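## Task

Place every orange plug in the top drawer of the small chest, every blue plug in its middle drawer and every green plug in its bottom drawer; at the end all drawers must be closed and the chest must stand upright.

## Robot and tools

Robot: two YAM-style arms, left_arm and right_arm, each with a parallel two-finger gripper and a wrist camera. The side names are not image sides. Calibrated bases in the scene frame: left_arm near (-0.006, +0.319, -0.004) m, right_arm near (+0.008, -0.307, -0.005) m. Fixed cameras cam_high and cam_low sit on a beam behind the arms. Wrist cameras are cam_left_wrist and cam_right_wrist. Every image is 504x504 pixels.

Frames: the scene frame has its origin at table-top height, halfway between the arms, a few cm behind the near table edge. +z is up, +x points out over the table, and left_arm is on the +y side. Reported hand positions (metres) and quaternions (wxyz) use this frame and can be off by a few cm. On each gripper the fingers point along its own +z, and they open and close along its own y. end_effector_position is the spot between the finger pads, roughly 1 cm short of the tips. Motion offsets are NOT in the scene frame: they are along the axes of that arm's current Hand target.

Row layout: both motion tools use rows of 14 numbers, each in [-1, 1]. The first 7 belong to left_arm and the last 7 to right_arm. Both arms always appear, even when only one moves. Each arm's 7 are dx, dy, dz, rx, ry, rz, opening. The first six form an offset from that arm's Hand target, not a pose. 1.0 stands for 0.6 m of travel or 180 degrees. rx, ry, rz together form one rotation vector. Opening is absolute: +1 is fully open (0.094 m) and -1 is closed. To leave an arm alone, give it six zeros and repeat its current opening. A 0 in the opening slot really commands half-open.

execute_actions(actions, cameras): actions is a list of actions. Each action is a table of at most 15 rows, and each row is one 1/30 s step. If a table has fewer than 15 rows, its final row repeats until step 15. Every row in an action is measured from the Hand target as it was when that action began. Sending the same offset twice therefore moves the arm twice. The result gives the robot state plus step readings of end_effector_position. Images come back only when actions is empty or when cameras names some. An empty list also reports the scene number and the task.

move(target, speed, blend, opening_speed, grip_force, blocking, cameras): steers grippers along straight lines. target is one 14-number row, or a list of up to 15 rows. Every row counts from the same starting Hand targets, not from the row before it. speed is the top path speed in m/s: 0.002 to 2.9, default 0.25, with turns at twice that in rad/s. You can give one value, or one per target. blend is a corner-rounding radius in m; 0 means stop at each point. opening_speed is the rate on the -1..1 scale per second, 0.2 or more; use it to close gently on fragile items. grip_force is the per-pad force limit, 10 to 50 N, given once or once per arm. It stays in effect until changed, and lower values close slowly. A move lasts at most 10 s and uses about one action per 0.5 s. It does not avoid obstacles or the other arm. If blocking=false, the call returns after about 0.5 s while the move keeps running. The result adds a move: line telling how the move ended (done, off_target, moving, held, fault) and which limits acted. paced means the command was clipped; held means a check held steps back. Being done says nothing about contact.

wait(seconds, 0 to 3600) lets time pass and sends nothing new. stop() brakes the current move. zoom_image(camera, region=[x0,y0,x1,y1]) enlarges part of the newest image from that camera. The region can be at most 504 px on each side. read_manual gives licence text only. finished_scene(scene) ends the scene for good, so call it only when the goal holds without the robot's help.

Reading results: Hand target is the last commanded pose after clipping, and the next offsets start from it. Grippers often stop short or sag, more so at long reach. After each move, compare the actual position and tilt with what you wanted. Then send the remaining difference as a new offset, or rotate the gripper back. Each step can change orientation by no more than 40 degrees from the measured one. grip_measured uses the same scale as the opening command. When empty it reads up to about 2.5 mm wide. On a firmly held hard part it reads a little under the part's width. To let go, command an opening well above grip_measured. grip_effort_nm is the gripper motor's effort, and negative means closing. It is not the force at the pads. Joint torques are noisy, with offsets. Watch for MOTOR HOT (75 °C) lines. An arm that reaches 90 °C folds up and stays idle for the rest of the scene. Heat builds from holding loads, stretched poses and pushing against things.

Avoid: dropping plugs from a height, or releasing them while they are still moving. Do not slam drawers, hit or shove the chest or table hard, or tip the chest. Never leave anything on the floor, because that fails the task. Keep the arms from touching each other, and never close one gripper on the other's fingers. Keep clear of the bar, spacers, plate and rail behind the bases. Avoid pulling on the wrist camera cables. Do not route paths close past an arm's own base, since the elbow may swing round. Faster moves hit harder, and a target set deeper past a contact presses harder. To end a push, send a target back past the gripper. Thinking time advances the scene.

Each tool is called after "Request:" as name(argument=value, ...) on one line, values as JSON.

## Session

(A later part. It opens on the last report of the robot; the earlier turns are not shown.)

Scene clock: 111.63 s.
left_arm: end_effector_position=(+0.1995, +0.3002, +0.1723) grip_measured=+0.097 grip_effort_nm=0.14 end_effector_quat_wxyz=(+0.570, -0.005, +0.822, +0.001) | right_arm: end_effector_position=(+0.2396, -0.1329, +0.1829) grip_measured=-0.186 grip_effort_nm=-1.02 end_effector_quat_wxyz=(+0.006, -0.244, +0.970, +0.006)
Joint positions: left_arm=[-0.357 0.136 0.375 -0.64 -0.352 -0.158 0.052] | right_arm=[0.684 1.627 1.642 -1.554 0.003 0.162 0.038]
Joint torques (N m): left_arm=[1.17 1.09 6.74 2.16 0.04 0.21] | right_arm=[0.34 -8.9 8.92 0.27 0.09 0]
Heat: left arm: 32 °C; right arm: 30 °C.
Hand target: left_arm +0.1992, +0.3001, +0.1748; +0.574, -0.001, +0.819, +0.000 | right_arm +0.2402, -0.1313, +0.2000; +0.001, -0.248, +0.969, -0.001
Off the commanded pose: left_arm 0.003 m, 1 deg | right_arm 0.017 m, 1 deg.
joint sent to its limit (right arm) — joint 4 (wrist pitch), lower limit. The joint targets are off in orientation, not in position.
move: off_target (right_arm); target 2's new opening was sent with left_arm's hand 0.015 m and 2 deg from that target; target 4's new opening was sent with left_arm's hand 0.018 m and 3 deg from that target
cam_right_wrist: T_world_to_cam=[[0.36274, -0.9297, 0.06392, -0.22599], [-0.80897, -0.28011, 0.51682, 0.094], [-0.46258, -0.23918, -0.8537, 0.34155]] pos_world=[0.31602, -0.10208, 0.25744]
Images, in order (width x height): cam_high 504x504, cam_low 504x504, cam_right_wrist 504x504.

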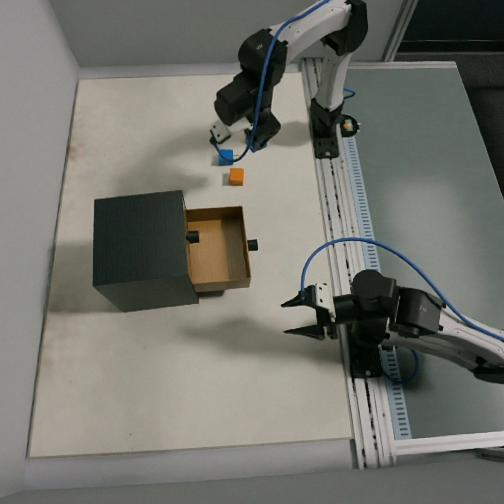

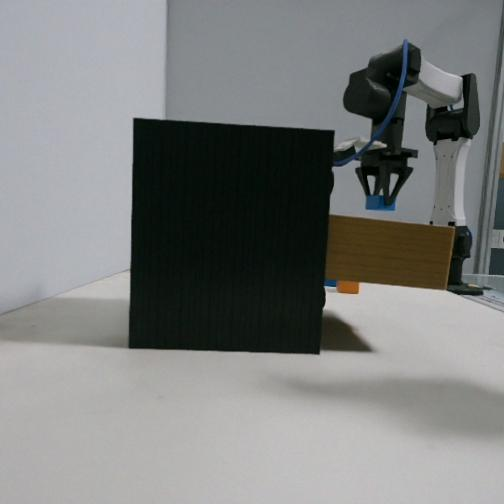

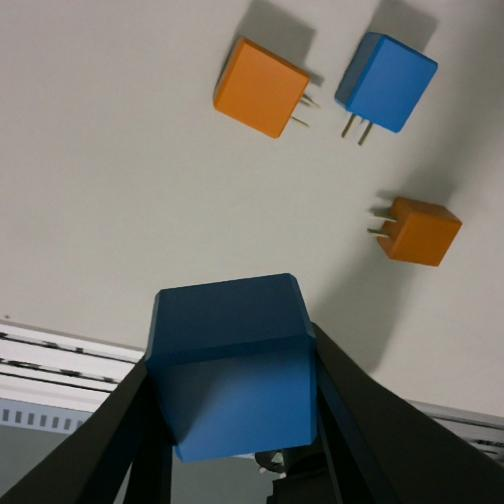

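Request:
move(target=[[0,0,0,0,0,0,0.1,-0.282,0.252,-0.03,0,0,-0.341,-0.45],[0,0,0,0,0,0,0.1,-0.282,0.252,0.15,0,0,-0.341,-0.45]], speed=[0.4,0.15], cameras=["cam_low","cam_right_wrist"])

Scene clock: 117.07 s.
left_arm: end_effector_position=(+0.1995, +0.3000, +0.1723) grip_measured=+0.097 grip_effort_nm=0.14 end_effector_quat_wxyz=(+0.570, -0.004, +0.822, +0.001) | right_arm: end_effector_position=(+0.3162, +0.0813, +0.1163) grip_measured=-0.186 grip_effort_nm=-1.02 end_effector_quat_wxyz=(-0.064, +0.701, -0.710, -0.013)
Joint positions: left_arm=[-0.357 0.136 0.375 -0.64 -0.351 -0.157 0.052] | right_arm=[0.935 2.456 2.592 -1.564 0.004 -0.653 0.038]
Joint torques (N m): left_arm=[0.99 1.43 6.65 2.19 0.04 0.11] | right_arm=[0.02 -11.56 6.15 0.55 0.08 -0.09]
Motor temperatures (°C): left_arm=[18 31 31 28 18 20 20] | right_arm=[18 30 30 19 16 20 20]
Heat: left arm: 31 °C; right arm: 30 °C.
Hand target: left_arm +0.1992, +0.3002, +0.1748; +0.574, -0.001, +0.819, +0.000 | right_arm +0.3163, +0.0825, +0.1100; +0.000, +0.708, -0.707, +0.001
Off the commanded pose: left_arm 0.003 m, 1 deg | right_arm 0.006 m, 8 deg.
joint sent to its limit (right arm) — joint 4 (wrist pitch), lower limit. The joint targets are off in orientation, not in position.
move: off_target (right_arm)
cam_right_wrist: T_world_to_cam=[[0.9808, -0.14306, 0.13252, -0.31767], [-0.18647, -0.88691, 0.42263, 0.11387], [0.05707, -0.43923, -0.89656, 0.22825]] pos_world=[0.31978, 0.1558, 0.19861]

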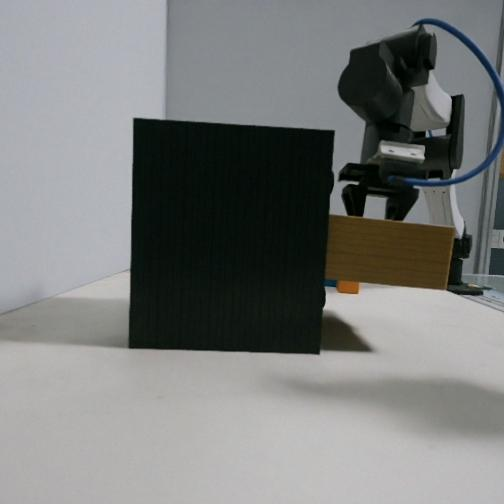

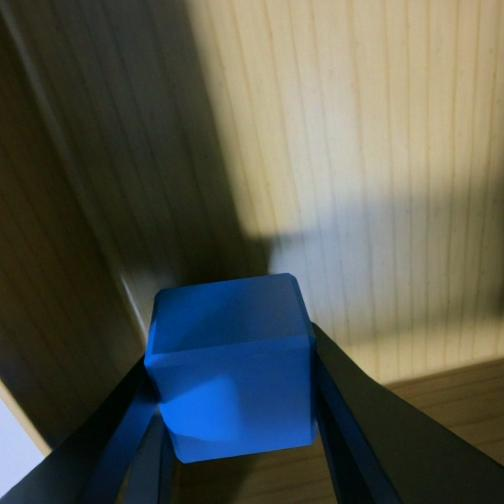

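Request:
move(target=[[0,0,0,0,0,0,0.1,0,0,0.022,0,0,0,-0.45],[0,0,0,0,0,0,0.1,0,0,0.022,0,0,0,-0.03],[0,0,0,0,0,0,0.1,0,0,-0.208,0,0,0,-0.03],[0,0,0,0,0,0,0.1,0.471,0.007,-0.15,0,0,0.55,0.6],[0,0,0,0,0,0,0.1,0.471,0.007,0.042,0,0,0.55,0.6]], speed=[0.08,0.1,0.2,0.5,0.3], cameras=["cam_high","cam_low","cam_right_wrist"])

Scene clock: 125.30 s.
left_arm: end_effector_position=(+0.1995, +0.3000, +0.1723) grip_measured=+0.097 grip_effort_nm=0.14 end_effector_quat_wxyz=(+0.570, -0.004, +0.822, +0.001) | right_arm: end_effector_position=(+0.3113, -0.2006, +0.0901) grip_measured=+0.598 grip_effort_nm=0.10 end_effector_quat_wxyz=(+0.006, +0.071, +0.997, -0.004)
Joint positions: left_arm=[-0.357 0.136 0.375 -0.64 -0.351 -0.157 0.052] | right_arm=[0.379 1.732 1.393 -1.207 0.016 0.492 0.075]
Joint torques (N m): left_arm=[0.95 1.24 6.69 2.2 0.06 0.12] | right_arm=[-0.84 -6.46 5.65 0.45 -0.07 0.08]
Heat: left arm: 31 °C; right arm: 32 °C.
Hand target: left_arm +0.1992, +0.3002, +0.1748; +0.574, -0.001, +0.819, +0.000 | right_arm +0.3125, -0.2002, +0.0850; +0.001, +0.078, +0.997, +0.000
Off the commanded pose: left_arm 0.003 m, 1 deg | right_arm 0.005 m, 1 deg.
move: done; target 2's new opening was sent with right_arm's hand 0.010 m and 6 deg from that target; target 4's new opening was sent with right_arm's hand 0.015 m and 3 deg from that target
cam_right_wrist: T_world_to_cam=[[-0.25921, -0.96248, 0.08029, -0.1234], [-0.81456, 0.26252, 0.51727, 0.29157], [-0.51894, 0.06868, -0.85205, 0.3585]] pos_world=[0.39155, -0.21993, 0.16455]

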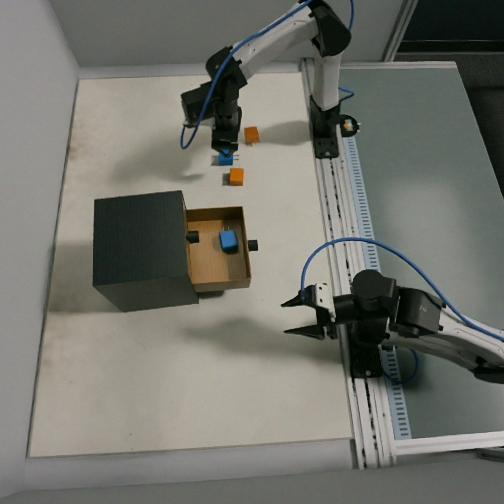

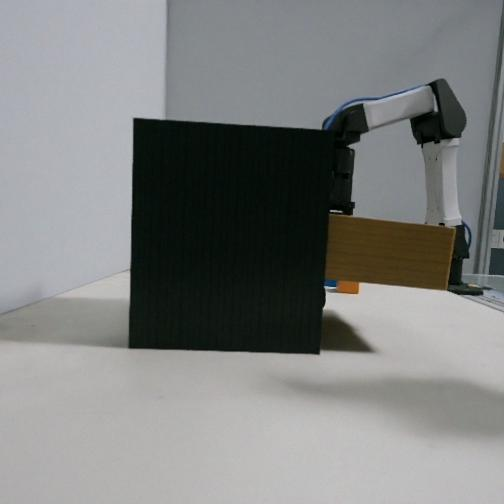

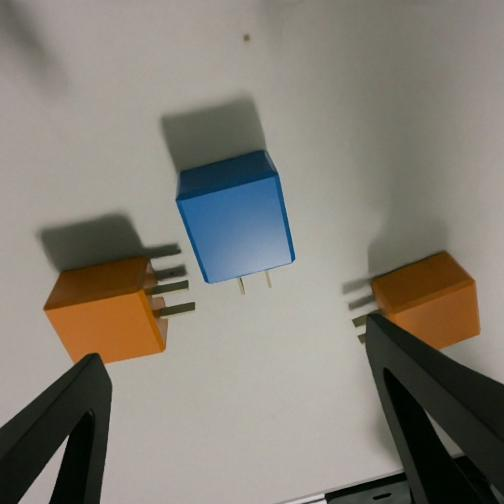

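Request:
move(target=[[0,0,0,0,0,0,0.1,-0.028,-0.005,0,0,0,-0.055,0.1],[0,0,0,0,0,0,0.1,-0.028,-0.005,0.116,0,0,-0.055,0.1],[0,0,0,0,0,0,0.1,-0.028,-0.005,0.116,0,0,-0.055,-0.45],[0,0,0,0,0,0,0.1,-0.028,-0.005,-0.2,0,0,-0.055,-0.45],[0,0,0,0,0,0,0.1,0.086,0.58,-0.2,0,0,-0.55,-0.45],[0,0,0,0,0,0,0.1,0.086,0.58,-0.025,0,0,-0.55,-0.45]], speed=[0.2,0.15,0.2,0.3,0.4,0.15], blend=[0,0,0,0.02,0,0], cameras=["cam_high","cam_low","cam_right_wrist"])

Scene clock: 136.37 s.
left_arm: end_effector_position=(+0.1995, +0.3000, +0.1723) grip_measured=+0.097 grip_effort_nm=0.14 end_effector_quat_wxyz=(+0.570, -0.004, +0.822, +0.001) | right_arm: end_effector_position=(+0.3147, +0.1481, +0.1209) grip_measured=-0.187 grip_effort_nm=-1.02 end_effector_quat_wxyz=(-0.152, +0.696, -0.702, -0.030)
Joint positions: left_arm=[-0.357 0.136 0.375 -0.64 -0.351 -0.157 0.052] | right_arm=[1.016 2.603 2.854 -1.5 0.016 -0.58 0.038]
Joint torques (N m): left_arm=[1.09 1.17 6.54 2.21 0.02 0.13] | right_arm=[-0.2 -9.48 7.05 0.87 -0.02 -0.06]
Heat: left arm: 32 °C; right arm: 33 °C.
Hand target: left_arm +0.1992, +0.3002, +0.1748; +0.574, -0.001, +0.819, +0.000 | right_arm +0.3155, +0.1516, +0.0997; +0.000, +0.708, -0.707, +0.001
Off the commanded pose: left_arm 0.003 m, 1 deg | right_arm 0.022 m, 18 deg.
elbow stopped short (right arm): the move would have taken joint 3 (elbow) straighter than the controller allows.
move: off_target (right_arm)
cam_right_wrist: T_world_to_cam=[[0.96444, -0.16394, 0.20733, -0.30805], [-0.21682, -0.9393, 0.26589, 0.20707], [0.15116, -0.30139, -0.94144, 0.21721]] pos_world=[0.30915, 0.20947, 0.2133]

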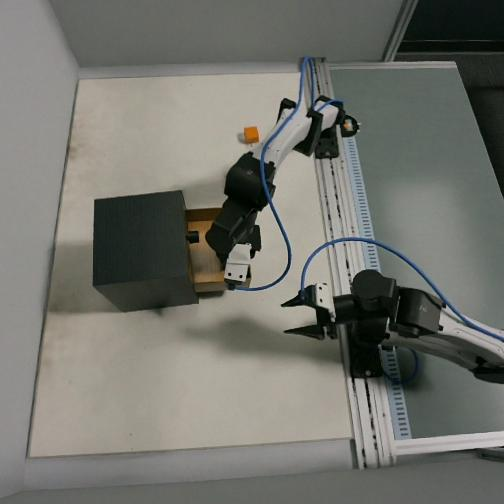

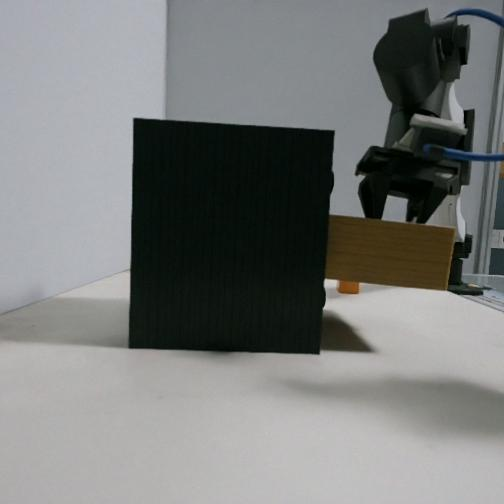

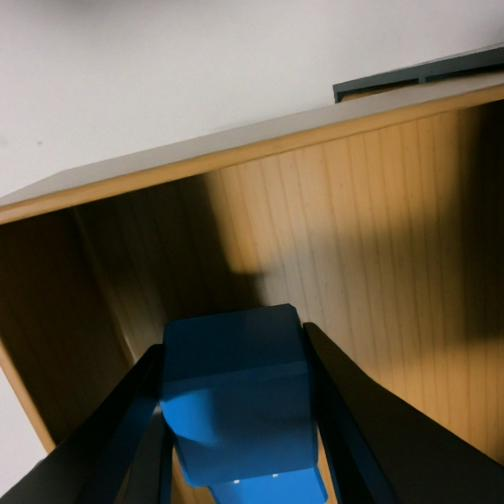

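Request:
move(target=[[0,0,0,0,0,0,0.1,-0.01,0,-0.03,0.055,-0.082,0.003,-0.45],[0,0,0,0,0,0,0.1,-0.012,0,0.004,0.06,-0.09,0.003,-0.45]], speed=0.08, cameras=["cam_low","cam_right_wrist"])

Scene clock: 140.80 s.
left_arm: end_effector_position=(+0.1995, +0.3000, +0.1723) grip_measured=+0.097 grip_effort_nm=0.14 end_effector_quat_wxyz=(+0.570, -0.004, +0.822, +0.001) | right_arm: end_effector_position=(+0.3286, +0.1609, +0.1040) grip_measured=-0.188 grip_effort_nm=-1.02 end_effector_quat_wxyz=(-0.187, +0.688, -0.700, -0.029)
Joint positions: left_arm=[-0.357 0.136 0.375 -0.64 -0.351 -0.157 0.052] | right_arm=[1.013 2.486 2.531 -1.224 0.033 -0.579 0.038]
Joint torques (N m): left_arm=[1.1 1.09 6.74 2.21 0.01 0.11] | right_arm=[0.72 -13.82 4.97 0.74 -0.12 0.08]
Heat: left arm: 32 °C; right arm: 33 °C.
Hand target: left_arm +0.1992, +0.3002, +0.1748; +0.574, -0.001, +0.819, +0.000 | right_arm +0.3156, +0.1588, +0.0973; -0.166, +0.694, -0.700, -0.032
Off the commanded pose: left_arm 0.003 m, 1 deg | right_arm 0.015 m, 2 deg.
elbow stopped short (right arm): the move would have taken joint 3 (elbow) straighter than the controller allows.
move: off_target (right_arm)
cam_right_wrist: T_world_to_cam=[[0.95073, -0.18532, 0.24852, -0.31222], [-0.23924, -0.94842, 0.208, 0.24141], [0.19716, -0.2572, -0.94603, 0.18134]] pos_world=[0.31884, 0.21774, 0.19894]

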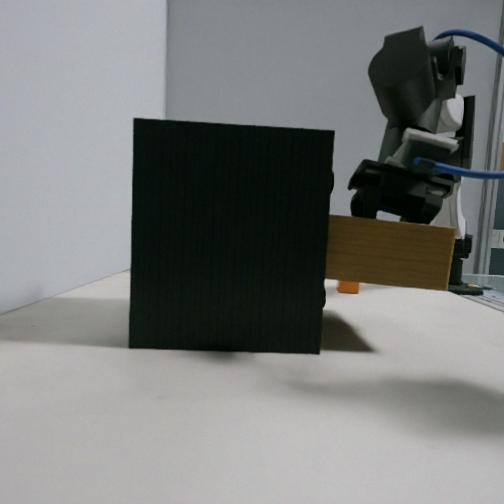

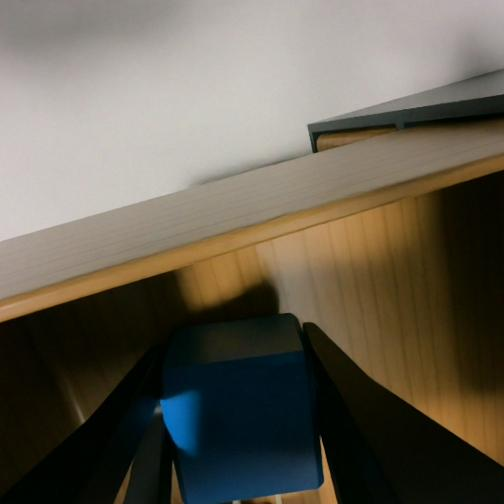

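Request:
move(target=[[0,0,0,0,0,0,0.1,0,0,0,0,0,0,-0.03],[0,0,0,0,0,0,0.1,-0.055,-0.037,-0.189,0,0,0,-0.03],[0,0,0,0,0,0,0.1,0.67,0.073,-0.269,0.114,0.105,0.891,0.6]], speed=[0.1,0.2,0.5], cameras=["cam_high","cam_right_wrist"])

Scene clock: 149.70 s.
left_arm: end_effector_position=(+0.1995, +0.3000, +0.1723) grip_measured=+0.097 grip_effort_nm=0.14 end_effector_quat_wxyz=(+0.570, -0.004, +0.822, +0.001) | right_arm: end_effector_position=(+0.2633, -0.2647, +0.1226) grip_measured=+0.598 grip_effort_nm=0.10 end_effector_quat_wxyz=(+0.002, +0.533, +0.846, +0.012)
Joint positions: left_arm=[-0.357 0.136 0.375 -0.64 -0.351 -0.157 0.052] | right_arm=[0.186 1.475 1.251 -1.31 -0.015 1.282 0.075]
Joint torques (N m): left_arm=[1.37 1.35 6.83 2.21 0.03 0.15] | right_arm=[-0.8 -8.14 5.81 -0.13 0.14 1.31]
Motor temperatures (°C): left_arm=[18 28 32 30 18 20 20] | right_arm=[18 35 30 20 16 21 20]
Heat: left arm: 32 °C; right arm: 35 °C.
Hand target: left_arm +0.1992, +0.3002, +0.1748; +0.574, -0.001, +0.819, +0.000 | right_arm +0.2497, -0.2703, +0.1299; +0.000, +0.595, +0.804, +0.000
Off the commanded pose: left_arm 0.003 m, 1 deg | right_arm 0.016 m, 9 deg.
elbow stopped short (right arm): the move would have taken joint 3 (elbow) straighter than the controller allows.
move: off_target (right_arm); target 3's new opening was sent with right_arm's hand 0.016 m and 9 deg from that target
cam_right_wrist: T_world_to_cam=[[-0.94581, -0.32038, 0.05299, 0.15396], [-0.24284, 0.80616, 0.53956, 0.24307], [-0.21558, 0.49746, -0.84027, 0.39778]] pos_world=[0.2904, -0.34451, 0.19493]

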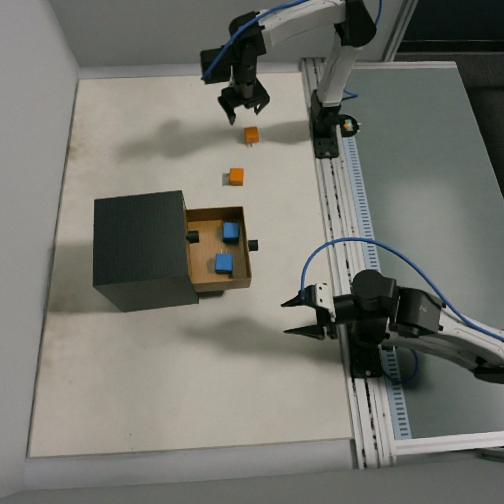

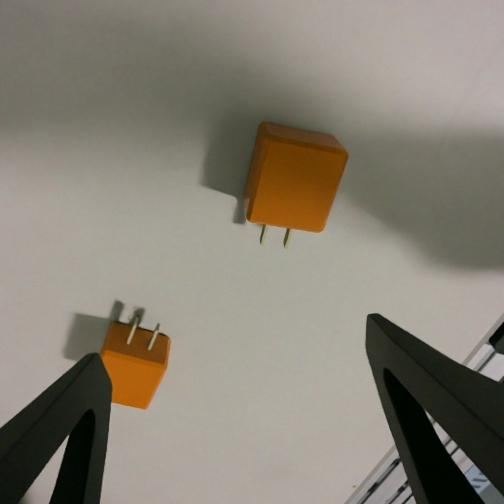

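Request:
move(target=[[0.066,-0.317,-0.01,0,0,0,0.6,-0.018,-0.025,0.05,0,0,0.028,0.6],[0.066,-0.317,-0.01,0,0,0,0.6,-0.018,-0.025,0.191,0,0,0.028,0.6],[0.066,-0.317,-0.01,0,0,0,0.6,-0.018,-0.025,0.191,0,0,0.028,-0.45],[0.066,-0.317,-0.01,0,0,0,0.6,-0.018,-0.025,-0.1,0,0,0.028,-0.45]], speed=[0.4,0.2,0.2,0.25], cameras=["cam_left_wrist","cam_right_wrist"])

Scene clock: 156.77 s.
left_arm: end_effector_position=(+0.1759, +0.1131, +0.1309) grip_measured=+0.598 grip_effort_nm=0.14 end_effector_quat_wxyz=(+0.565, +0.015, +0.825, +0.002) | right_arm: end_effector_position=(+0.2654, -0.2808, +0.1845) grip_measured=-0.194 grip_effort_nm=-1.02 end_effector_quat_wxyz=(+0.045, +0.566, +0.822, +0.047)
Joint positions: left_arm=[-1.438 1.296 0.656 -0.617 -1.163 -1.219 0.075] | right_arm=[0.122 1.4 1.426 -1.449 -0.016 1.299 0.038]
Joint torques (N m): left_arm=[1.21 -3.79 8.39 0.8 -0.71 -0.11] | right_arm=[0.03 -5.31 8.02 -0.55 0.2 1.46]
Heat: left arm: 33 °C; right arm: 34 °C.
Hand target: left_arm +0.1803, +0.1098, +0.1398; +0.574, -0.001, +0.819, +0.000 | right_arm +0.2386, -0.2850, +0.1899; +0.000, +0.630, +0.777, +0.000
Off the commanded pose: left_arm 0.010 m, 2 deg | right_arm 0.028 m, 12 deg.
joint sent to its limit (right arm) — joint 4 (wrist pitch), lower limit. The joint targets are off in orientation, not in position.
move: off_target (right_arm)
cam_left_wrist: T_world_to_cam=[[-0.12488, -0.98719, -0.09932, 0.14275], [-0.79137, 0.15949, -0.59017, 0.23177], [0.59845, 0.00489, -0.80114, 0.10373]] pos_world=[0.13916, 0.10345, 0.23406]
cam_right_wrist: T_world_to_cam=[[-0.96833, -0.24339, -0.05563, 0.19516], [-0.23569, 0.81768, 0.52521, 0.22719], [-0.08235, 0.52169, -0.84915, 0.43132]] pos_world=[0.27804, -0.36328, 0.25778]

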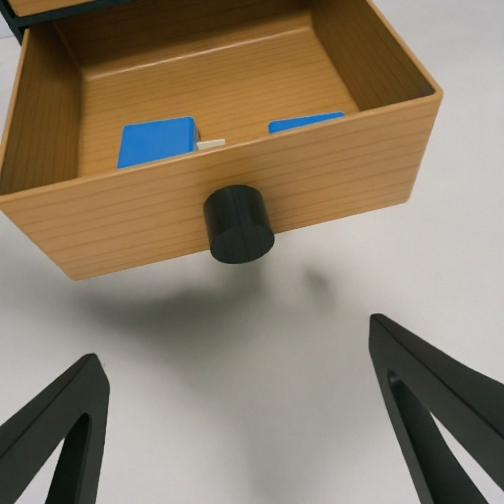

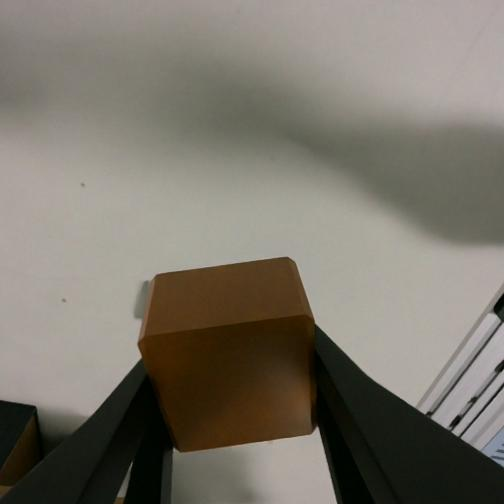

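Request:
move(target=[[0.002,-0.012,0.139,0,0,0,0.6,0,0,0,0,0,0,-0.45],[0.002,-0.012,0.139,0,0,0,-0.65,0,0,0,0,0,0,-0.45],[-0.083,-0.008,0.308,0,0,0,-0.65,0,0,0,0,0,0,-0.45],[-0.1,-0.008,0.354,0,0,0,-0.65,0,0,0,0,0,0,-0.45]], speed=[0.15,0.15,0.12,0.06], cameras=["cam_left_wrist","cam_low"])

Scene clock: 162.40 s.
left_arm: end_effector_position=(+0.3902, +0.1143, +0.1199) grip_measured=-0.435 grip_effort_nm=-1.02 end_effector_quat_wxyz=(+0.570, -0.010, +0.822, +0.013) | right_arm: end_effector_position=(+0.2654, -0.2808, +0.1845) grip_measured=-0.194 grip_effort_nm=-1.02 end_effector_quat_wxyz=(+0.045, +0.566, +0.822, +0.047)
Joint positions: left_arm=[-0.705 1.7 0.785 0.418 -0.692 -0.329 0.027] | right_arm=[0.122 1.4 1.426 -1.449 -0.016 1.299 0.038]
Joint torques (N m): left_arm=[1.24 -7.19 8.77 2.2 0.16 0.23] | right_arm=[0.02 -5.34 8.02 -0.55 0.2 1.45]
Heat: left arm: 33 °C; right arm: 33 °C.
Hand target: left_arm +0.4005, +0.1054, +0.1240; +0.574, -0.001, +0.819, +0.000 | right_arm +0.2387, -0.2850, +0.1899; +0.000, +0.630, +0.777, +0.000
Off the commanded pose: left_arm 0.014 m, 2 deg | right_arm 0.028 m, 12 deg.
joint sent to its limit (right arm) — joint 4 (wrist pitch), lower limit. The joint targets are off in orientation, not in position.
move: off_target (left_arm)
cam_left_wrist: T_world_to_cam=[[-0.07147, -0.99323, -0.09152, 0.14859], [-0.79158, 0.11231, -0.60066, 0.4015], [0.60688, 0.02952, -0.79425, -0.04028]] pos_world=[0.35289, 0.10369, 0.22277]
Images, in order (width x height): cam_low 504x504, cam_left_wrist 504x504.

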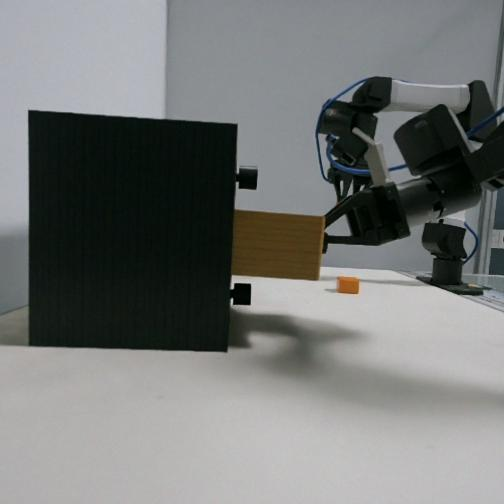

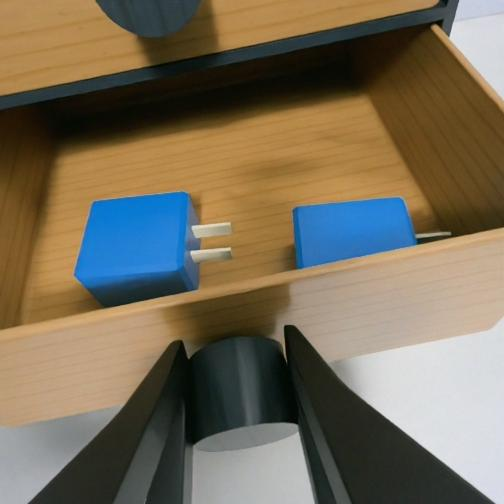

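Request:
move(target=[[-0.036,0,-0.02,0,0,0,-0.65,0,0,0,0,0,0,-0.45],[-0.06,0,0.055,0,0,0,-0.65,0,0,0,0,0,0,-0.45]], speed=[0.1,0.05], cameras=["cam_left_wrist","cam_low"])

Scene clock: 166.80 s.
left_arm: end_effector_position=(+0.4285, +0.1161, +0.1254) grip_measured=-0.435 grip_effort_nm=-1.02 end_effector_quat_wxyz=(+0.549, -0.003, +0.836, +0.016) | right_arm: end_effector_position=(+0.2654, -0.2808, +0.1845) grip_measured=-0.194 grip_effort_nm=-1.02 end_effector_quat_wxyz=(+0.045, +0.566, +0.822, +0.047)
Joint positions: left_arm=[-0.621 1.772 0.945 0.304 -0.6 -0.299 0.027] | right_arm=[0.122 1.4 1.426 -1.449 -0.016 1.299 0.038]
Joint torques (N m): left_arm=[0.72 -9.76 10.24 2.5 -0.02 0.33] | right_arm=[0.02 -5.34 7.99 -0.55 0.2 1.45]
Heat: left arm: 34 °C; right arm: 33 °C.
Hand target: left_arm +0.4437, +0.1055, +0.1466; +0.574, -0.001, +0.819, +0.000 | right_arm +0.2387, -0.2850, +0.1899; +0.000, +0.630, +0.777, +0.000
Off the commanded pose: left_arm 0.028 m, 4 deg | right_arm 0.028 m, 12 deg.
joint sent to its limit (right arm) — joint 4 (wrist pitch), lower limit. The joint targets are off in orientation, not in position.
move: off_target (left_arm)
cam_left_wrist: T_world_to_cam=[[-0.08307, -0.99172, -0.09789, 0.15913], [-0.81994, 0.12385, -0.55889, 0.44044], [0.56639, 0.03384, -0.82344, -0.03862]] pos_world=[0.39623, 0.10457, 0.22993]
Images, in order (width x height): cam_low 504x504, cam_left_wrist 504x504.

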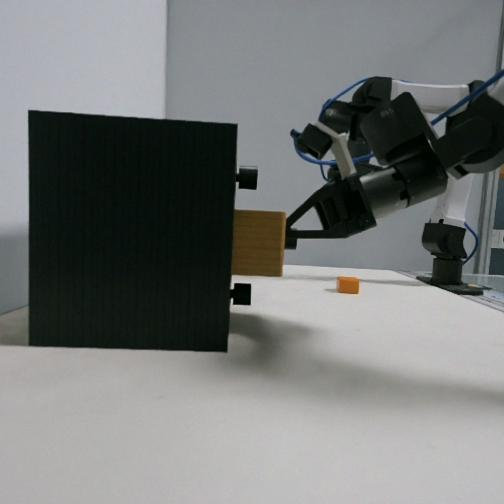

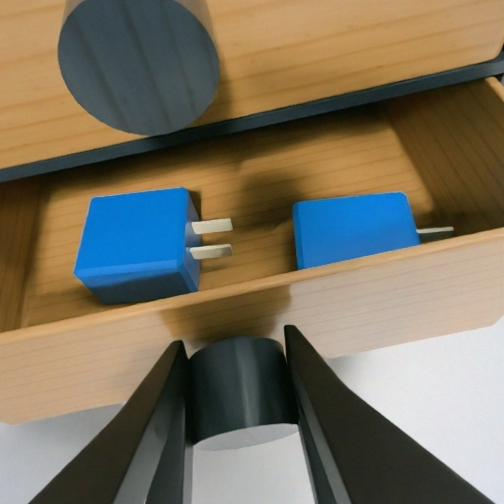

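Request:
move(target=[[-0.032,0,0.088,0,0,0,-0.65,0,0,0,0,0,0,-0.45]], speed=0.05, cameras=["cam_left_wrist","cam_low","cam_high"])

Scene clock: 168.87 s.
left_arm: end_effector_position=(+0.4832, +0.1171, +0.1270) grip_measured=-0.435 grip_effort_nm=-1.02 end_effector_quat_wxyz=(+0.549, -0.008, +0.836, +0.019) | right_arm: end_effector_position=(+0.2654, -0.2808, +0.1845) grip_measured=-0.194 grip_effort_nm=-1.02 end_effector_quat_wxyz=(+0.045, +0.566, +0.822, +0.047)
Joint positions: left_arm=[-0.539 1.925 1.145 0.278 -0.539 -0.257 0.027] | right_arm=[0.122 1.4 1.426 -1.449 -0.016 1.299 0.038]
Joint torques (N m): left_arm=[1.11 -10.74 10.77 2.66 0.15 0.32] | right_arm=[0.02 -5.33 8.01 -0.55 0.2 1.45]
Heat: left arm: 34 °C; right arm: 33 °C.
Hand target: left_arm +0.5000, +0.1056, +0.1468; +0.575, -0.001, +0.818, +0.000 | right_arm +0.2387, -0.2850, +0.1899; +0.000, +0.630, +0.777, +0.000
Off the commanded pose: left_arm 0.028 m, 4 deg | right_arm 0.028 m, 12 deg.
joint sent to its limit (right arm) — joint 4 (wrist pitch), lower limit. The joint targets are off in orientation, not in position.
move: off_target (left_arm)
cam_left_wrist: T_world_to_cam=[[-0.07149, -0.99256, -0.0986, 0.15948], [-0.82114, 0.11468, -0.55908, 0.48783], [0.56623, 0.041, -0.82323, -0.06915]] pos_world=[0.45114, 0.10518, 0.23153]
Images, in order (width x height): cam_high 504x504, cam_low 504x504, cam_left_wrist 504x504.

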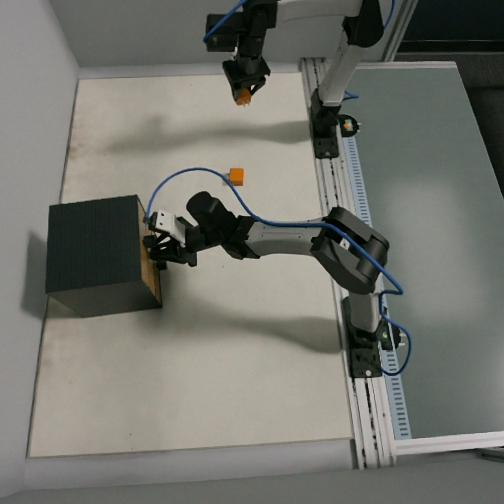

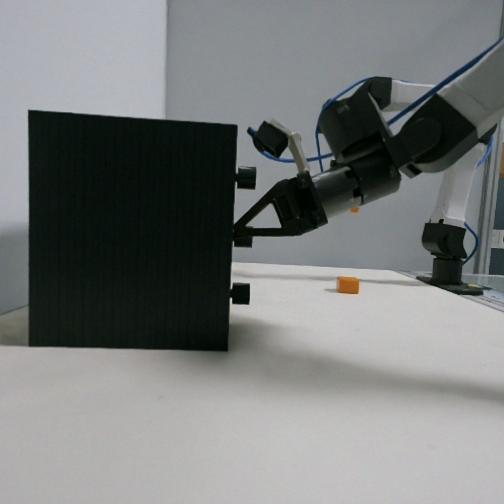

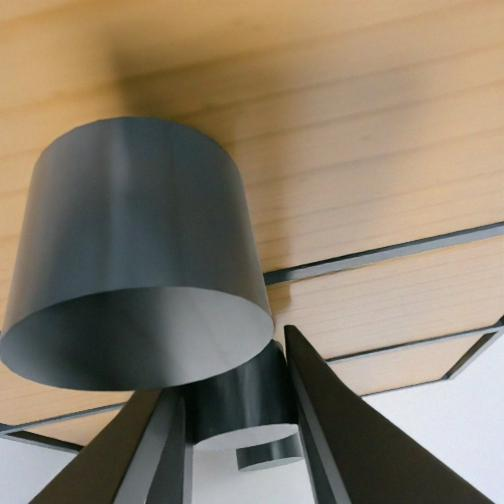

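Request:
move(target=[[0.03,0,-0.01,0,0,0,-0.65,0,0,0,0,0,0,-0.45],[0.03,0,-0.01,0,0,0,0.6,0,0,0,0,0,0,-0.45],[0.053,0,-0.096,0,0,0,0.6,0,0,0,0,0,0,-0.45],[-0.057,0,-0.136,0,0,0,0.6,0,0,0,0,0,0,-0.45],[-0.078,0,-0.05,0,0,0,0.6,0,0,0,0,0,0,-0.45]], speed=[0.1,0.1,0.2,0.2,0.12], cameras=["cam_left_wrist","cam_low"])

Scene clock: 176.07 s.
left_arm: end_effector_position=(+0.4784, +0.1093, +0.1928) grip_measured=+0.598 grip_effort_nm=0.14 end_effector_quat_wxyz=(+0.565, -0.002, +0.825, +0.007) | right_arm: end_effector_position=(+0.2654, -0.2808, +0.1845) grip_measured=-0.194 grip_effort_nm=-1.02 end_effector_quat_wxyz=(+0.045, +0.566, +0.822, +0.047)
Joint positions: left_arm=[-0.553 1.814 1.245 0.114 -0.535 -0.242 0.075] | right_arm=[0.122 1.4 1.426 -1.449 -0.016 1.299 0.038]
Joint torques (N m): left_arm=[1.1 -10.25 9.81 2.26 -0.01 0.13] | right_arm=[0.02 -5.31 7.99 -0.55 0.2 1.45]
Heat: left arm: 35 °C; right arm: 32 °C.
Hand target: left_arm +0.4877, +0.1056, +0.2010; +0.575, -0.001, +0.819, +0.000 | right_arm +0.2387, -0.2850, +0.1899; +0.000, +0.630, +0.777, +0.000
Off the commanded pose: left_arm 0.013 m, 2 deg | right_arm 0.028 m, 12 deg.
joint sent to its limit (right arm) — joint 4 (wrist pitch), lower limit. The joint targets are off in orientation, not in position.
move: off_target (left_arm); target 2's new opening was sent with left_arm's hand 0.014 m and 3 deg from that target
cam_left_wrist: T_world_to_cam=[[-0.09252, -0.9917, -0.08931, 0.16609], [-0.79634, 0.12754, -0.59125, 0.5144], [0.59773, 0.01642, -0.80153, -0.02858]] pos_world=[0.44209, 0.09958, 0.29607]
Images, in order (width x height): cam_low 504x504, cam_left_wrist 504x504.

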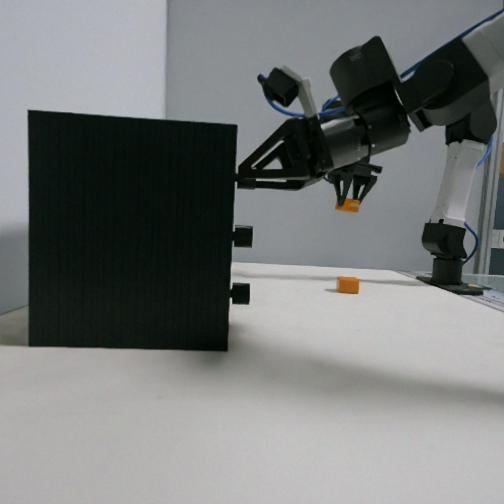

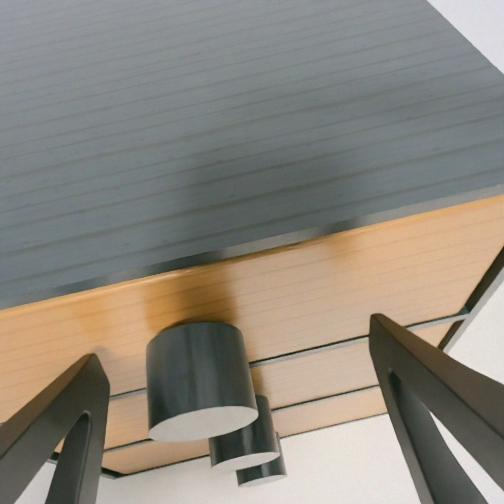

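Request:
move(target=[[-0.002,0.013,0.006,0,0,0,0.6,0,0,0,0,0,0,-0.45],[-0.002,0.013,0.006,0,0,0,-0.65,0,0,0,0,0,0,-0.45],[0.067,0.002,-0.185,0,0,0,-0.65,0,0,0,0,0,0,-0.45],[0.067,0.002,-0.185,0,0,0,0.1,0,0,0,0,0,0,-0.45],[0.016,0.002,-0.287,0,0,0,0.1,0,0,0,0,0,0,-0.45],[0.133,0.323,-0.463,0,0,0,0.1,0,0,0,0,0,0,-0.45]], speed=[0.1,0.1,0.12,0.1,0.25,0.45], blend=[0,0,0,0,0.03,0])

Request:
move(target=[[0,0,0,0,0,0,0.1,0.363,0.096,0.15,0,0,-0.322,-0.45],[0,0,0,0,0,0,0.1,0.363,0.096,0.289,0,0,-0.322,-0.45],[0,0,0,0,0,0,0.1,0.363,0.096,0.289,0,0,-0.322,0.2],[0,0,0,0,0,0,0.1,0.363,0.096,0.05,0,0,-0.322,0.2],[0,0,0,0,0,0,0.1,0,-0.05,-0.02,0,0,0.05,0.2]], speed=[0.35,0.15,0.1,0.25,0.45], cameras=["cam_high","cam_low"])

Request:
zoom_image(camera="cam_high", region=[40, 100, 300, 330])

Scene clock: 183.63 s.
left_arm: end_effector_position=(+0.2008, +0.2987, +0.2043) grip_measured=+0.097 grip_effort_nm=0.14 end_effector_quat_wxyz=(+0.559, -0.002, +0.829, +0.006) | right_arm: end_effector_position=(+0.2654, -0.2808, +0.1845) grip_measured=-0.194 grip_effort_nm=-1.02 end_effector_quat_wxyz=(+0.045, +0.566, +0.822, +0.047)
Joint positions: left_arm=[-0.367 0.269 0.526 -0.689 -0.362 -0.161 0.052] | right_arm=[0.122 1.4 1.426 -1.449 -0.016 1.299 0.038]
Joint torques (N m): left_arm=[0.84 1.01 9.26 2.22 0 0.11] | right_arm=[0.01 -5.34 8.01 -0.55 0.2 1.45]
Heat: left arm: 35 °C; right arm: 32 °C.
Hand target: left_arm +0.1990, +0.2989, +0.2202; +0.574, -0.001, +0.819, +0.000 | right_arm +0.2387, -0.2850, +0.1899; +0.000, +0.630, +0.777, +0.000
Off the commanded pose: left_arm 0.016 m, 2 deg | right_arm 0.028 m, 12 deg.
joint sent to its limit (right arm) — joint 4 (wrist pitch), lower limit. The joint targets are off in orientation, not in position.
move: off_target (left_arm); target 2's new opening was sent with left_arm's hand 0.013 m and 2 deg from that target; target 4's new opening was sent with left_arm's hand 0.016 m and 2 deg from that target

Scene clock: 190.97 s.
left_arm: end_effector_position=(+0.2007, +0.2986, +0.2042) grip_measured=+0.097 grip_effort_nm=0.14 end_effector_quat_wxyz=(+0.558, -0.001, +0.830, +0.006) | right_arm: end_effector_position=(+0.2275, -0.2860, +0.2017) grip_measured=+0.198 grip_effort_nm=0.10 end_effector_quat_wxyz=(+0.065, +0.563, +0.822, +0.065)
Joint positions: left_arm=[-0.366 0.269 0.526 -0.689 -0.36 -0.161 0.052] | right_arm=[0.111 1.231 1.363 -1.503 -0.02 1.284 0.056]
Joint torques (N m): left_arm=[0.96 0.92 9.24 2.16 0.08 0.1] | right_arm=[-0.8 -4.52 5.57 0.03 0.17 2.67]
Heat: left arm: 36 °C; right arm: 32 °C.
Hand target: left_arm +0.1990, +0.2989, +0.2201; +0.574, -0.001, +0.819, +0.000 | right_arm +0.2093, -0.2913, +0.2019; +0.000, +0.688, +0.725, +0.000
Off the commanded pose: left_arm 0.016 m, 2 deg | right_arm 0.019 m, 21 deg.
joint sent to its limit (right arm) — joint 4 (wrist pitch), lower limit. The joint targets are off in orientation, not in position.
move: off_target (right_arm)

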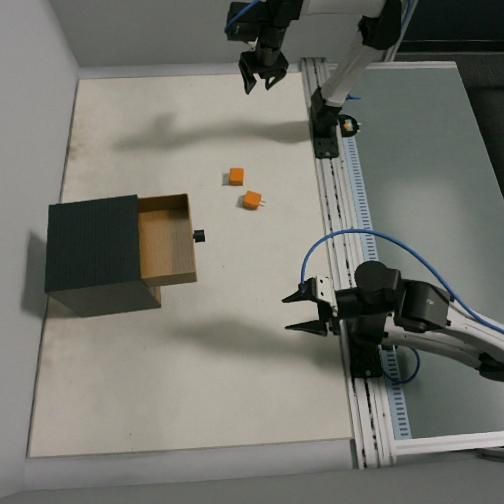

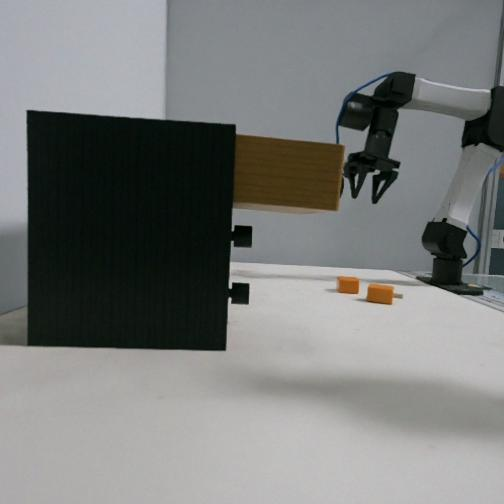

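Scaled by 1.938 from the camera's image (finer frame: 720x720).

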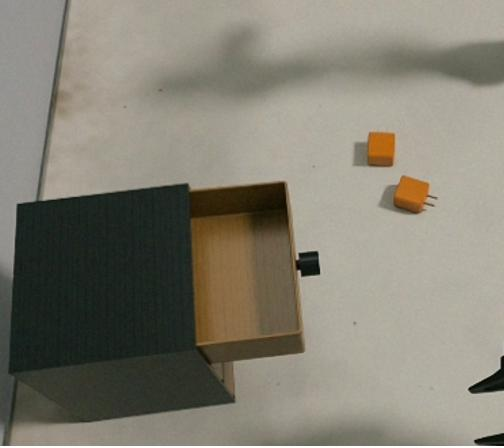

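Request:
move(target=[[0.005,-0.59,0.083,0.058,0.386,0.082,0.6,0,0,0,0,0,0,0.2],[0.146,-0.59,0.145,0.058,0.386,0.082,0.6,0,0,0,0,0,0,0.2]], speed=0.45, blend=[0.03,0], cameras=["cam_left_wrist"])

Scene clock: 194.43 s.
left_arm: end_effector_position=(+0.2478, -0.0548, +0.1025) grip_measured=+0.598 grip_effort_nm=0.14 end_effector_quat_wxyz=(+0.002, +0.146, +0.989, +0.005) | right_arm: end_effector_position=(+0.2275, -0.2861, +0.2017) grip_measured=+0.198 grip_effort_nm=0.10 end_effector_quat_wxyz=(+0.064, +0.563, +0.822, +0.065)
Joint positions: left_arm=[-0.948 2.365 2.342 -1.556 0.008 -0.674 0.075] | right_arm=[0.11 1.231 1.363 -1.503 -0.02 1.284 0.056]
Joint torques (N m): left_arm=[1.4 -15.61 7.83 0.22 0.1 0.14] | right_arm=[-0.81 -4.52 5.57 0.05 0.16 2.67]
Heat: left arm: 36 °C; right arm: 32 °C.
Hand target: left_arm +0.2515, -0.0551, +0.1086; +0.001, +0.147, +0.989, -0.001 | right_arm +0.2093, -0.2913, +0.2019; +0.000, +0.688, +0.725, +0.000
Off the commanded pose: left_arm 0.007 m, 1 deg | right_arm 0.019 m, 21 deg.
joint sent to its limit (left arm) — joint 4 (wrist pitch), lower limit. The joint targets still meet the commanded pose.
joint sent to its limit (right arm) — joint 4 (wrist pitch), lower limit. The joint targets are off in orientation, not in position.
move: done
cam_left_wrist: T_world_to_cam=[[-0.3933, -0.91772, 0.05572, 0.03769], [-0.76984, 0.36185, 0.52575, 0.19014], [-0.50265, 0.16389, -0.84881, 0.32525]] pos_world=[0.32469, -0.08751, 0.17401]

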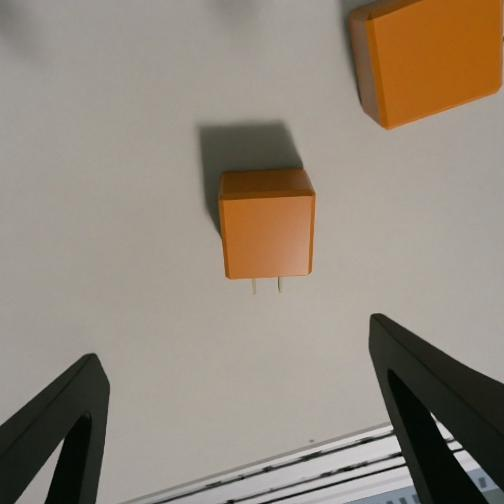

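Request:
move(target=[[-0.002,-0.024,0.157,0,0,0,0.4,0,0,0,0,0,0,0.2],[-0.002,-0.024,0.157,0,0,0,-0.45,0,0,0,0,0,0,0.2],[-0.002,-0.024,-0.265,0,0,0,-0.45,0,0,0,0,0,0,0.2],[-0.211,0.413,-0.265,0,0,0.406,-0.45,0,0,0,0,0,0,0.2],[-0.211,0.413,-0.13,0,0,0.406,-0.45,0,0,0,0,0,0,0.2]], speed=[0.2,0.2,0.25,0.35,0.12], cameras=["cam_left_wrist","cam_low","cam_high"])

Scene clock: 206.80 s.
left_arm: end_effector_position=(+0.4421, +0.1471, +0.1948) grip_measured=-0.437 grip_effort_nm=-1.02 end_effector_quat_wxyz=(+0.131, +0.691, +0.709, +0.048) | right_arm: end_effector_position=(+0.2275, -0.2861, +0.2017) grip_measured=+0.198 grip_effort_nm=0.10 end_effector_quat_wxyz=(+0.064, +0.563, +0.822, +0.065)
Joint positions: left_arm=[-0.331 2.306 2.572 -1.57 0.033 1.19 0.026] | right_arm=[0.11 1.231 1.363 -1.503 -0.02 1.284 0.056]
Joint torques (N m): left_arm=[-0.17 -12.97 5.63 0.91 0.02 0.23] | right_arm=[-0.84 -4.53 5.57 0.05 0.17 2.67]
Motor temperatures (°C): left_arm=[18 37 35 29 18 20 21] | right_arm=[18 30 31 19 16 29 20]
Heat: left arm: 37 °C; right arm: 31 °C.
Hand target: left_arm +0.4445, +0.1454, +0.1864; +0.001, +0.707, +0.707, +0.000 | right_arm +0.2093, -0.2913, +0.2019; +0.000, +0.688, +0.725, +0.000
Off the commanded pose: left_arm 0.009 m, 16 deg | right_arm 0.019 m, 21 deg.
joint read past its limit (left arm) — joint 4 (wrist pitch), lower limit.
joint sent to its limit (left arm) — joint 4 (wrist pitch), lower limit. The joint targets are off in orientation, not in position.
joint sent to its limit (right arm) — joint 4 (wrist pitch), lower limit. The joint targets are off in orientation, not in position.
move: off_target (left_arm)
cam_left_wrist: T_world_to_cam=[[-0.97737, 0.07939, -0.19609, 0.45487], [-0.015, 0.89858, 0.43856, -0.17752], [0.21102, 0.43158, -0.87705, 0.11875]] pos_world=[0.41686, 0.07215, 0.2712]
Images, in order (width x height): cam_high 504x504, cam_low 504x504, cam_left_wrist 504x504.

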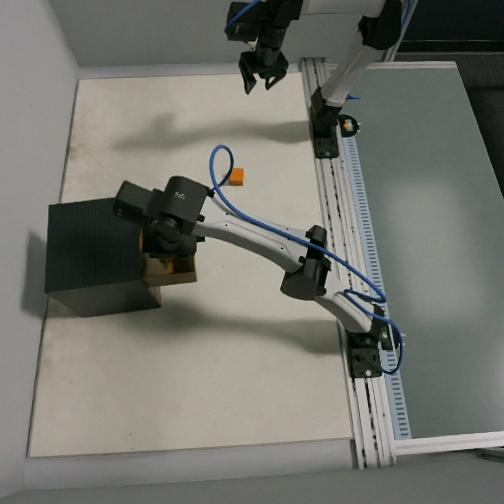

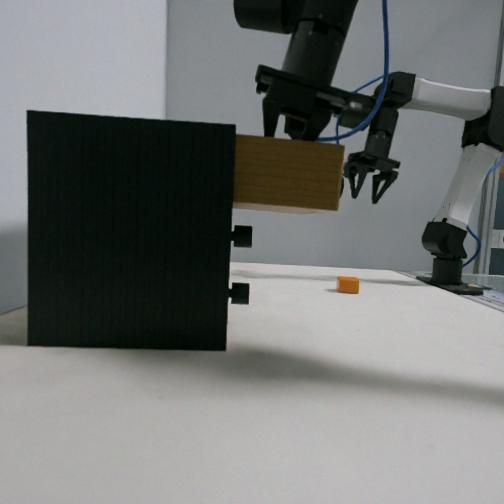

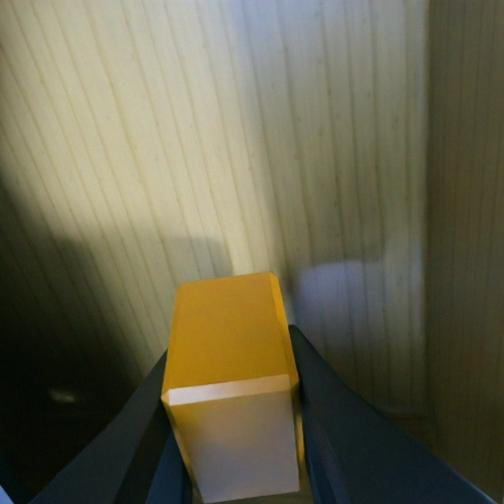

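Request:
move(target=[[0,0,0.022,0,0,0,-0.45,0,0,0,0,0,0,0.2]], speed=[0.06], cameras=["cam_left_wrist"])

Scene clock: 210.23 s.
left_arm: end_effector_position=(+0.4424, +0.1473, +0.1826) grip_measured=-0.437 grip_effort_nm=-1.02 end_effector_quat_wxyz=(+0.117, +0.693, +0.710, +0.042) | right_arm: end_effector_position=(+0.2275, -0.2861, +0.2017) grip_measured=+0.198 grip_effort_nm=0.10 end_effector_quat_wxyz=(+0.064, +0.563, +0.822, +0.065)
Joint positions: left_arm=[-0.331 2.325 2.561 -1.57 0.032 1.191 0.026] | right_arm=[0.11 1.231 1.363 -1.503 -0.02 1.284 0.056]
Joint torques (N m): left_arm=[-0.31 -13.27 5.35 0.93 0.03 0.17] | right_arm=[-0.83 -4.52 5.57 0.05 0.17 2.67]
Heat: left arm: 37 °C; right arm: 31 °C.
Hand target: left_arm +0.4445, +0.1453, +0.1733; +0.001, +0.707, +0.707, +0.000 | right_arm +0.2093, -0.2913, +0.2019; +0.000, +0.688, +0.725, +0.000
Off the commanded pose: left_arm 0.010 m, 14 deg | right_arm 0.019 m, 21 deg.
joint read past its limit (left arm) — joint 4 (wrist pitch), lower limit.
joint sent to its limit (left arm) — joint 4 (wrist pitch), lower limit. The joint targets are off in orientation, not in position.
joint sent to its limit (right arm) — joint 4 (wrist pitch), lower limit. The joint targets are off in orientation, not in position.
move: off_target (left_arm)
cam_left_wrist: T_world_to_cam=[[-0.98252, 0.08158, -0.16736, 0.44942], [-0.00228, 0.89355, 0.44895, -0.17912], [0.18616, 0.44148, -0.87774, 0.11765]] pos_world=[0.41925, 0.07145, 0.2589]

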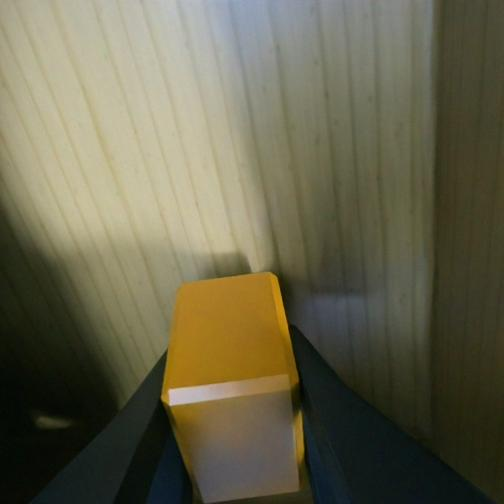

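Request:
move(target=[[0,0,0.007,0,0,0,-0.45,0,0,0,0,0,0,0.2],[0,0,0.007,0,0,0,-0.1,-0.12,0.077,-0.05,0,0,0,0.2],[0,0,-0.18,0,0,0,-0.1,-0.12,0.077,-0.05,0,0,0,0.2],[-0.467,-0.261,-0.12,0,0,0.028,0.6,-0.12,0.077,-0.05,0,0,0,0.2],[-0.467,-0.261,0.105,0,0,0.028,0.6,-0.12,0.077,-0.05,0,0,0,0.2]], speed=[0.06,0.2,0.2,0.45,0.25], cameras=["cam_left_wrist","cam_low","cam_high"])

Request:
zoom_image(camera="cam_high", region=[40, 130, 280, 330])

Scene clock: 220.43 s.
left_arm: end_effector_position=(+0.2844, -0.1345, +0.1136) grip_measured=+0.598 grip_effort_nm=0.14 end_effector_quat_wxyz=(+0.130, +0.737, +0.663, -0.014) | right_arm: end_effector_position=(+0.2639, -0.3566, +0.2268) grip_measured=+0.198 grip_effort_nm=0.10 end_effector_quat_wxyz=(+0.090, +0.660, +0.743, +0.062)
Joint positions: left_arm=[-0.977 2.625 2.846 -1.532 0.004 0.679 0.075] | right_arm=[-0.183 1.378 1.568 -1.526 -0.026 1.243 0.056]
Joint torques (N m): left_arm=[1.36 -15.5 7.5 0.87 0.2 -0.14] | right_arm=[-0.8 -3.19 8.69 0.32 0.23 0.53]
Heat: left arm: 40 °C; right arm: 31 °C.
Hand target: left_arm +0.2881, -0.1351, +0.1105; +0.001, +0.737, +0.675, +0.000 | right_arm +0.2592, -0.3607, +0.2319; +0.000, +0.688, +0.725, +0.000
Off the commanded pose: left_arm 0.005 m, 15 deg | right_arm 0.008 m, 13 deg.
elbow stopped short (left arm): the move would have taken joint 3 (elbow) straighter than the controller allows.
joint sent to its limit (right arm) — joint 4 (wrist pitch), lower limit. The joint targets are off in orientation, not in position.
move: off_target (left_arm, right_arm); target 2's new opening was sent with left_arm's hand 0.010 m and 14 deg from that target; target 4's new opening was sent with left_arm's hand 0.010 m and 31 deg from that target
cam_left_wrist: T_world_to_cam=[[-0.96926, 0.20958, -0.12888, 0.31463], [0.14916, 0.91713, 0.36962, 0.07238], [0.19567, 0.33904, -0.9202, 0.19923]] pos_world=[0.25518, -0.19987, 0.19712]
Images, in order (width x height): cam_high 504x504, cam_low 504x504, cam_left_wrist 504x504.

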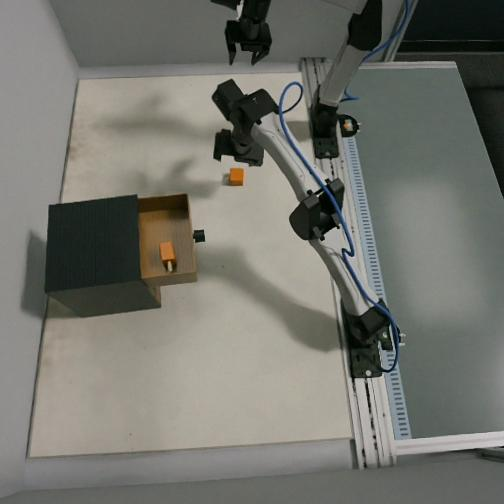

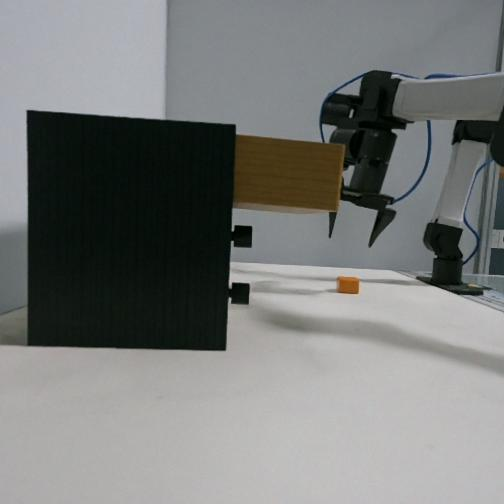

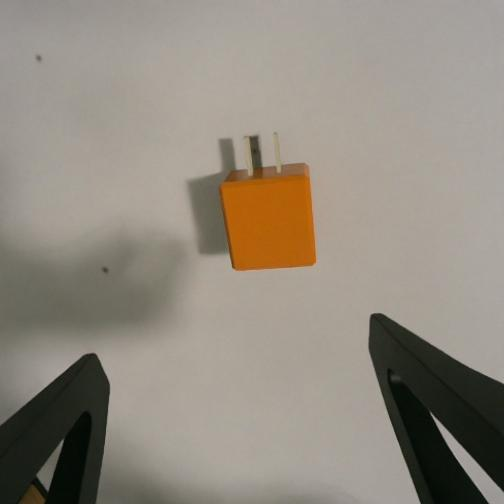

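Scaled by 2.100 from the camera's image (finer frame: 720x720).

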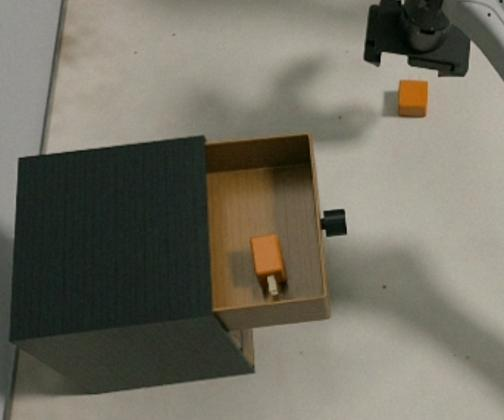

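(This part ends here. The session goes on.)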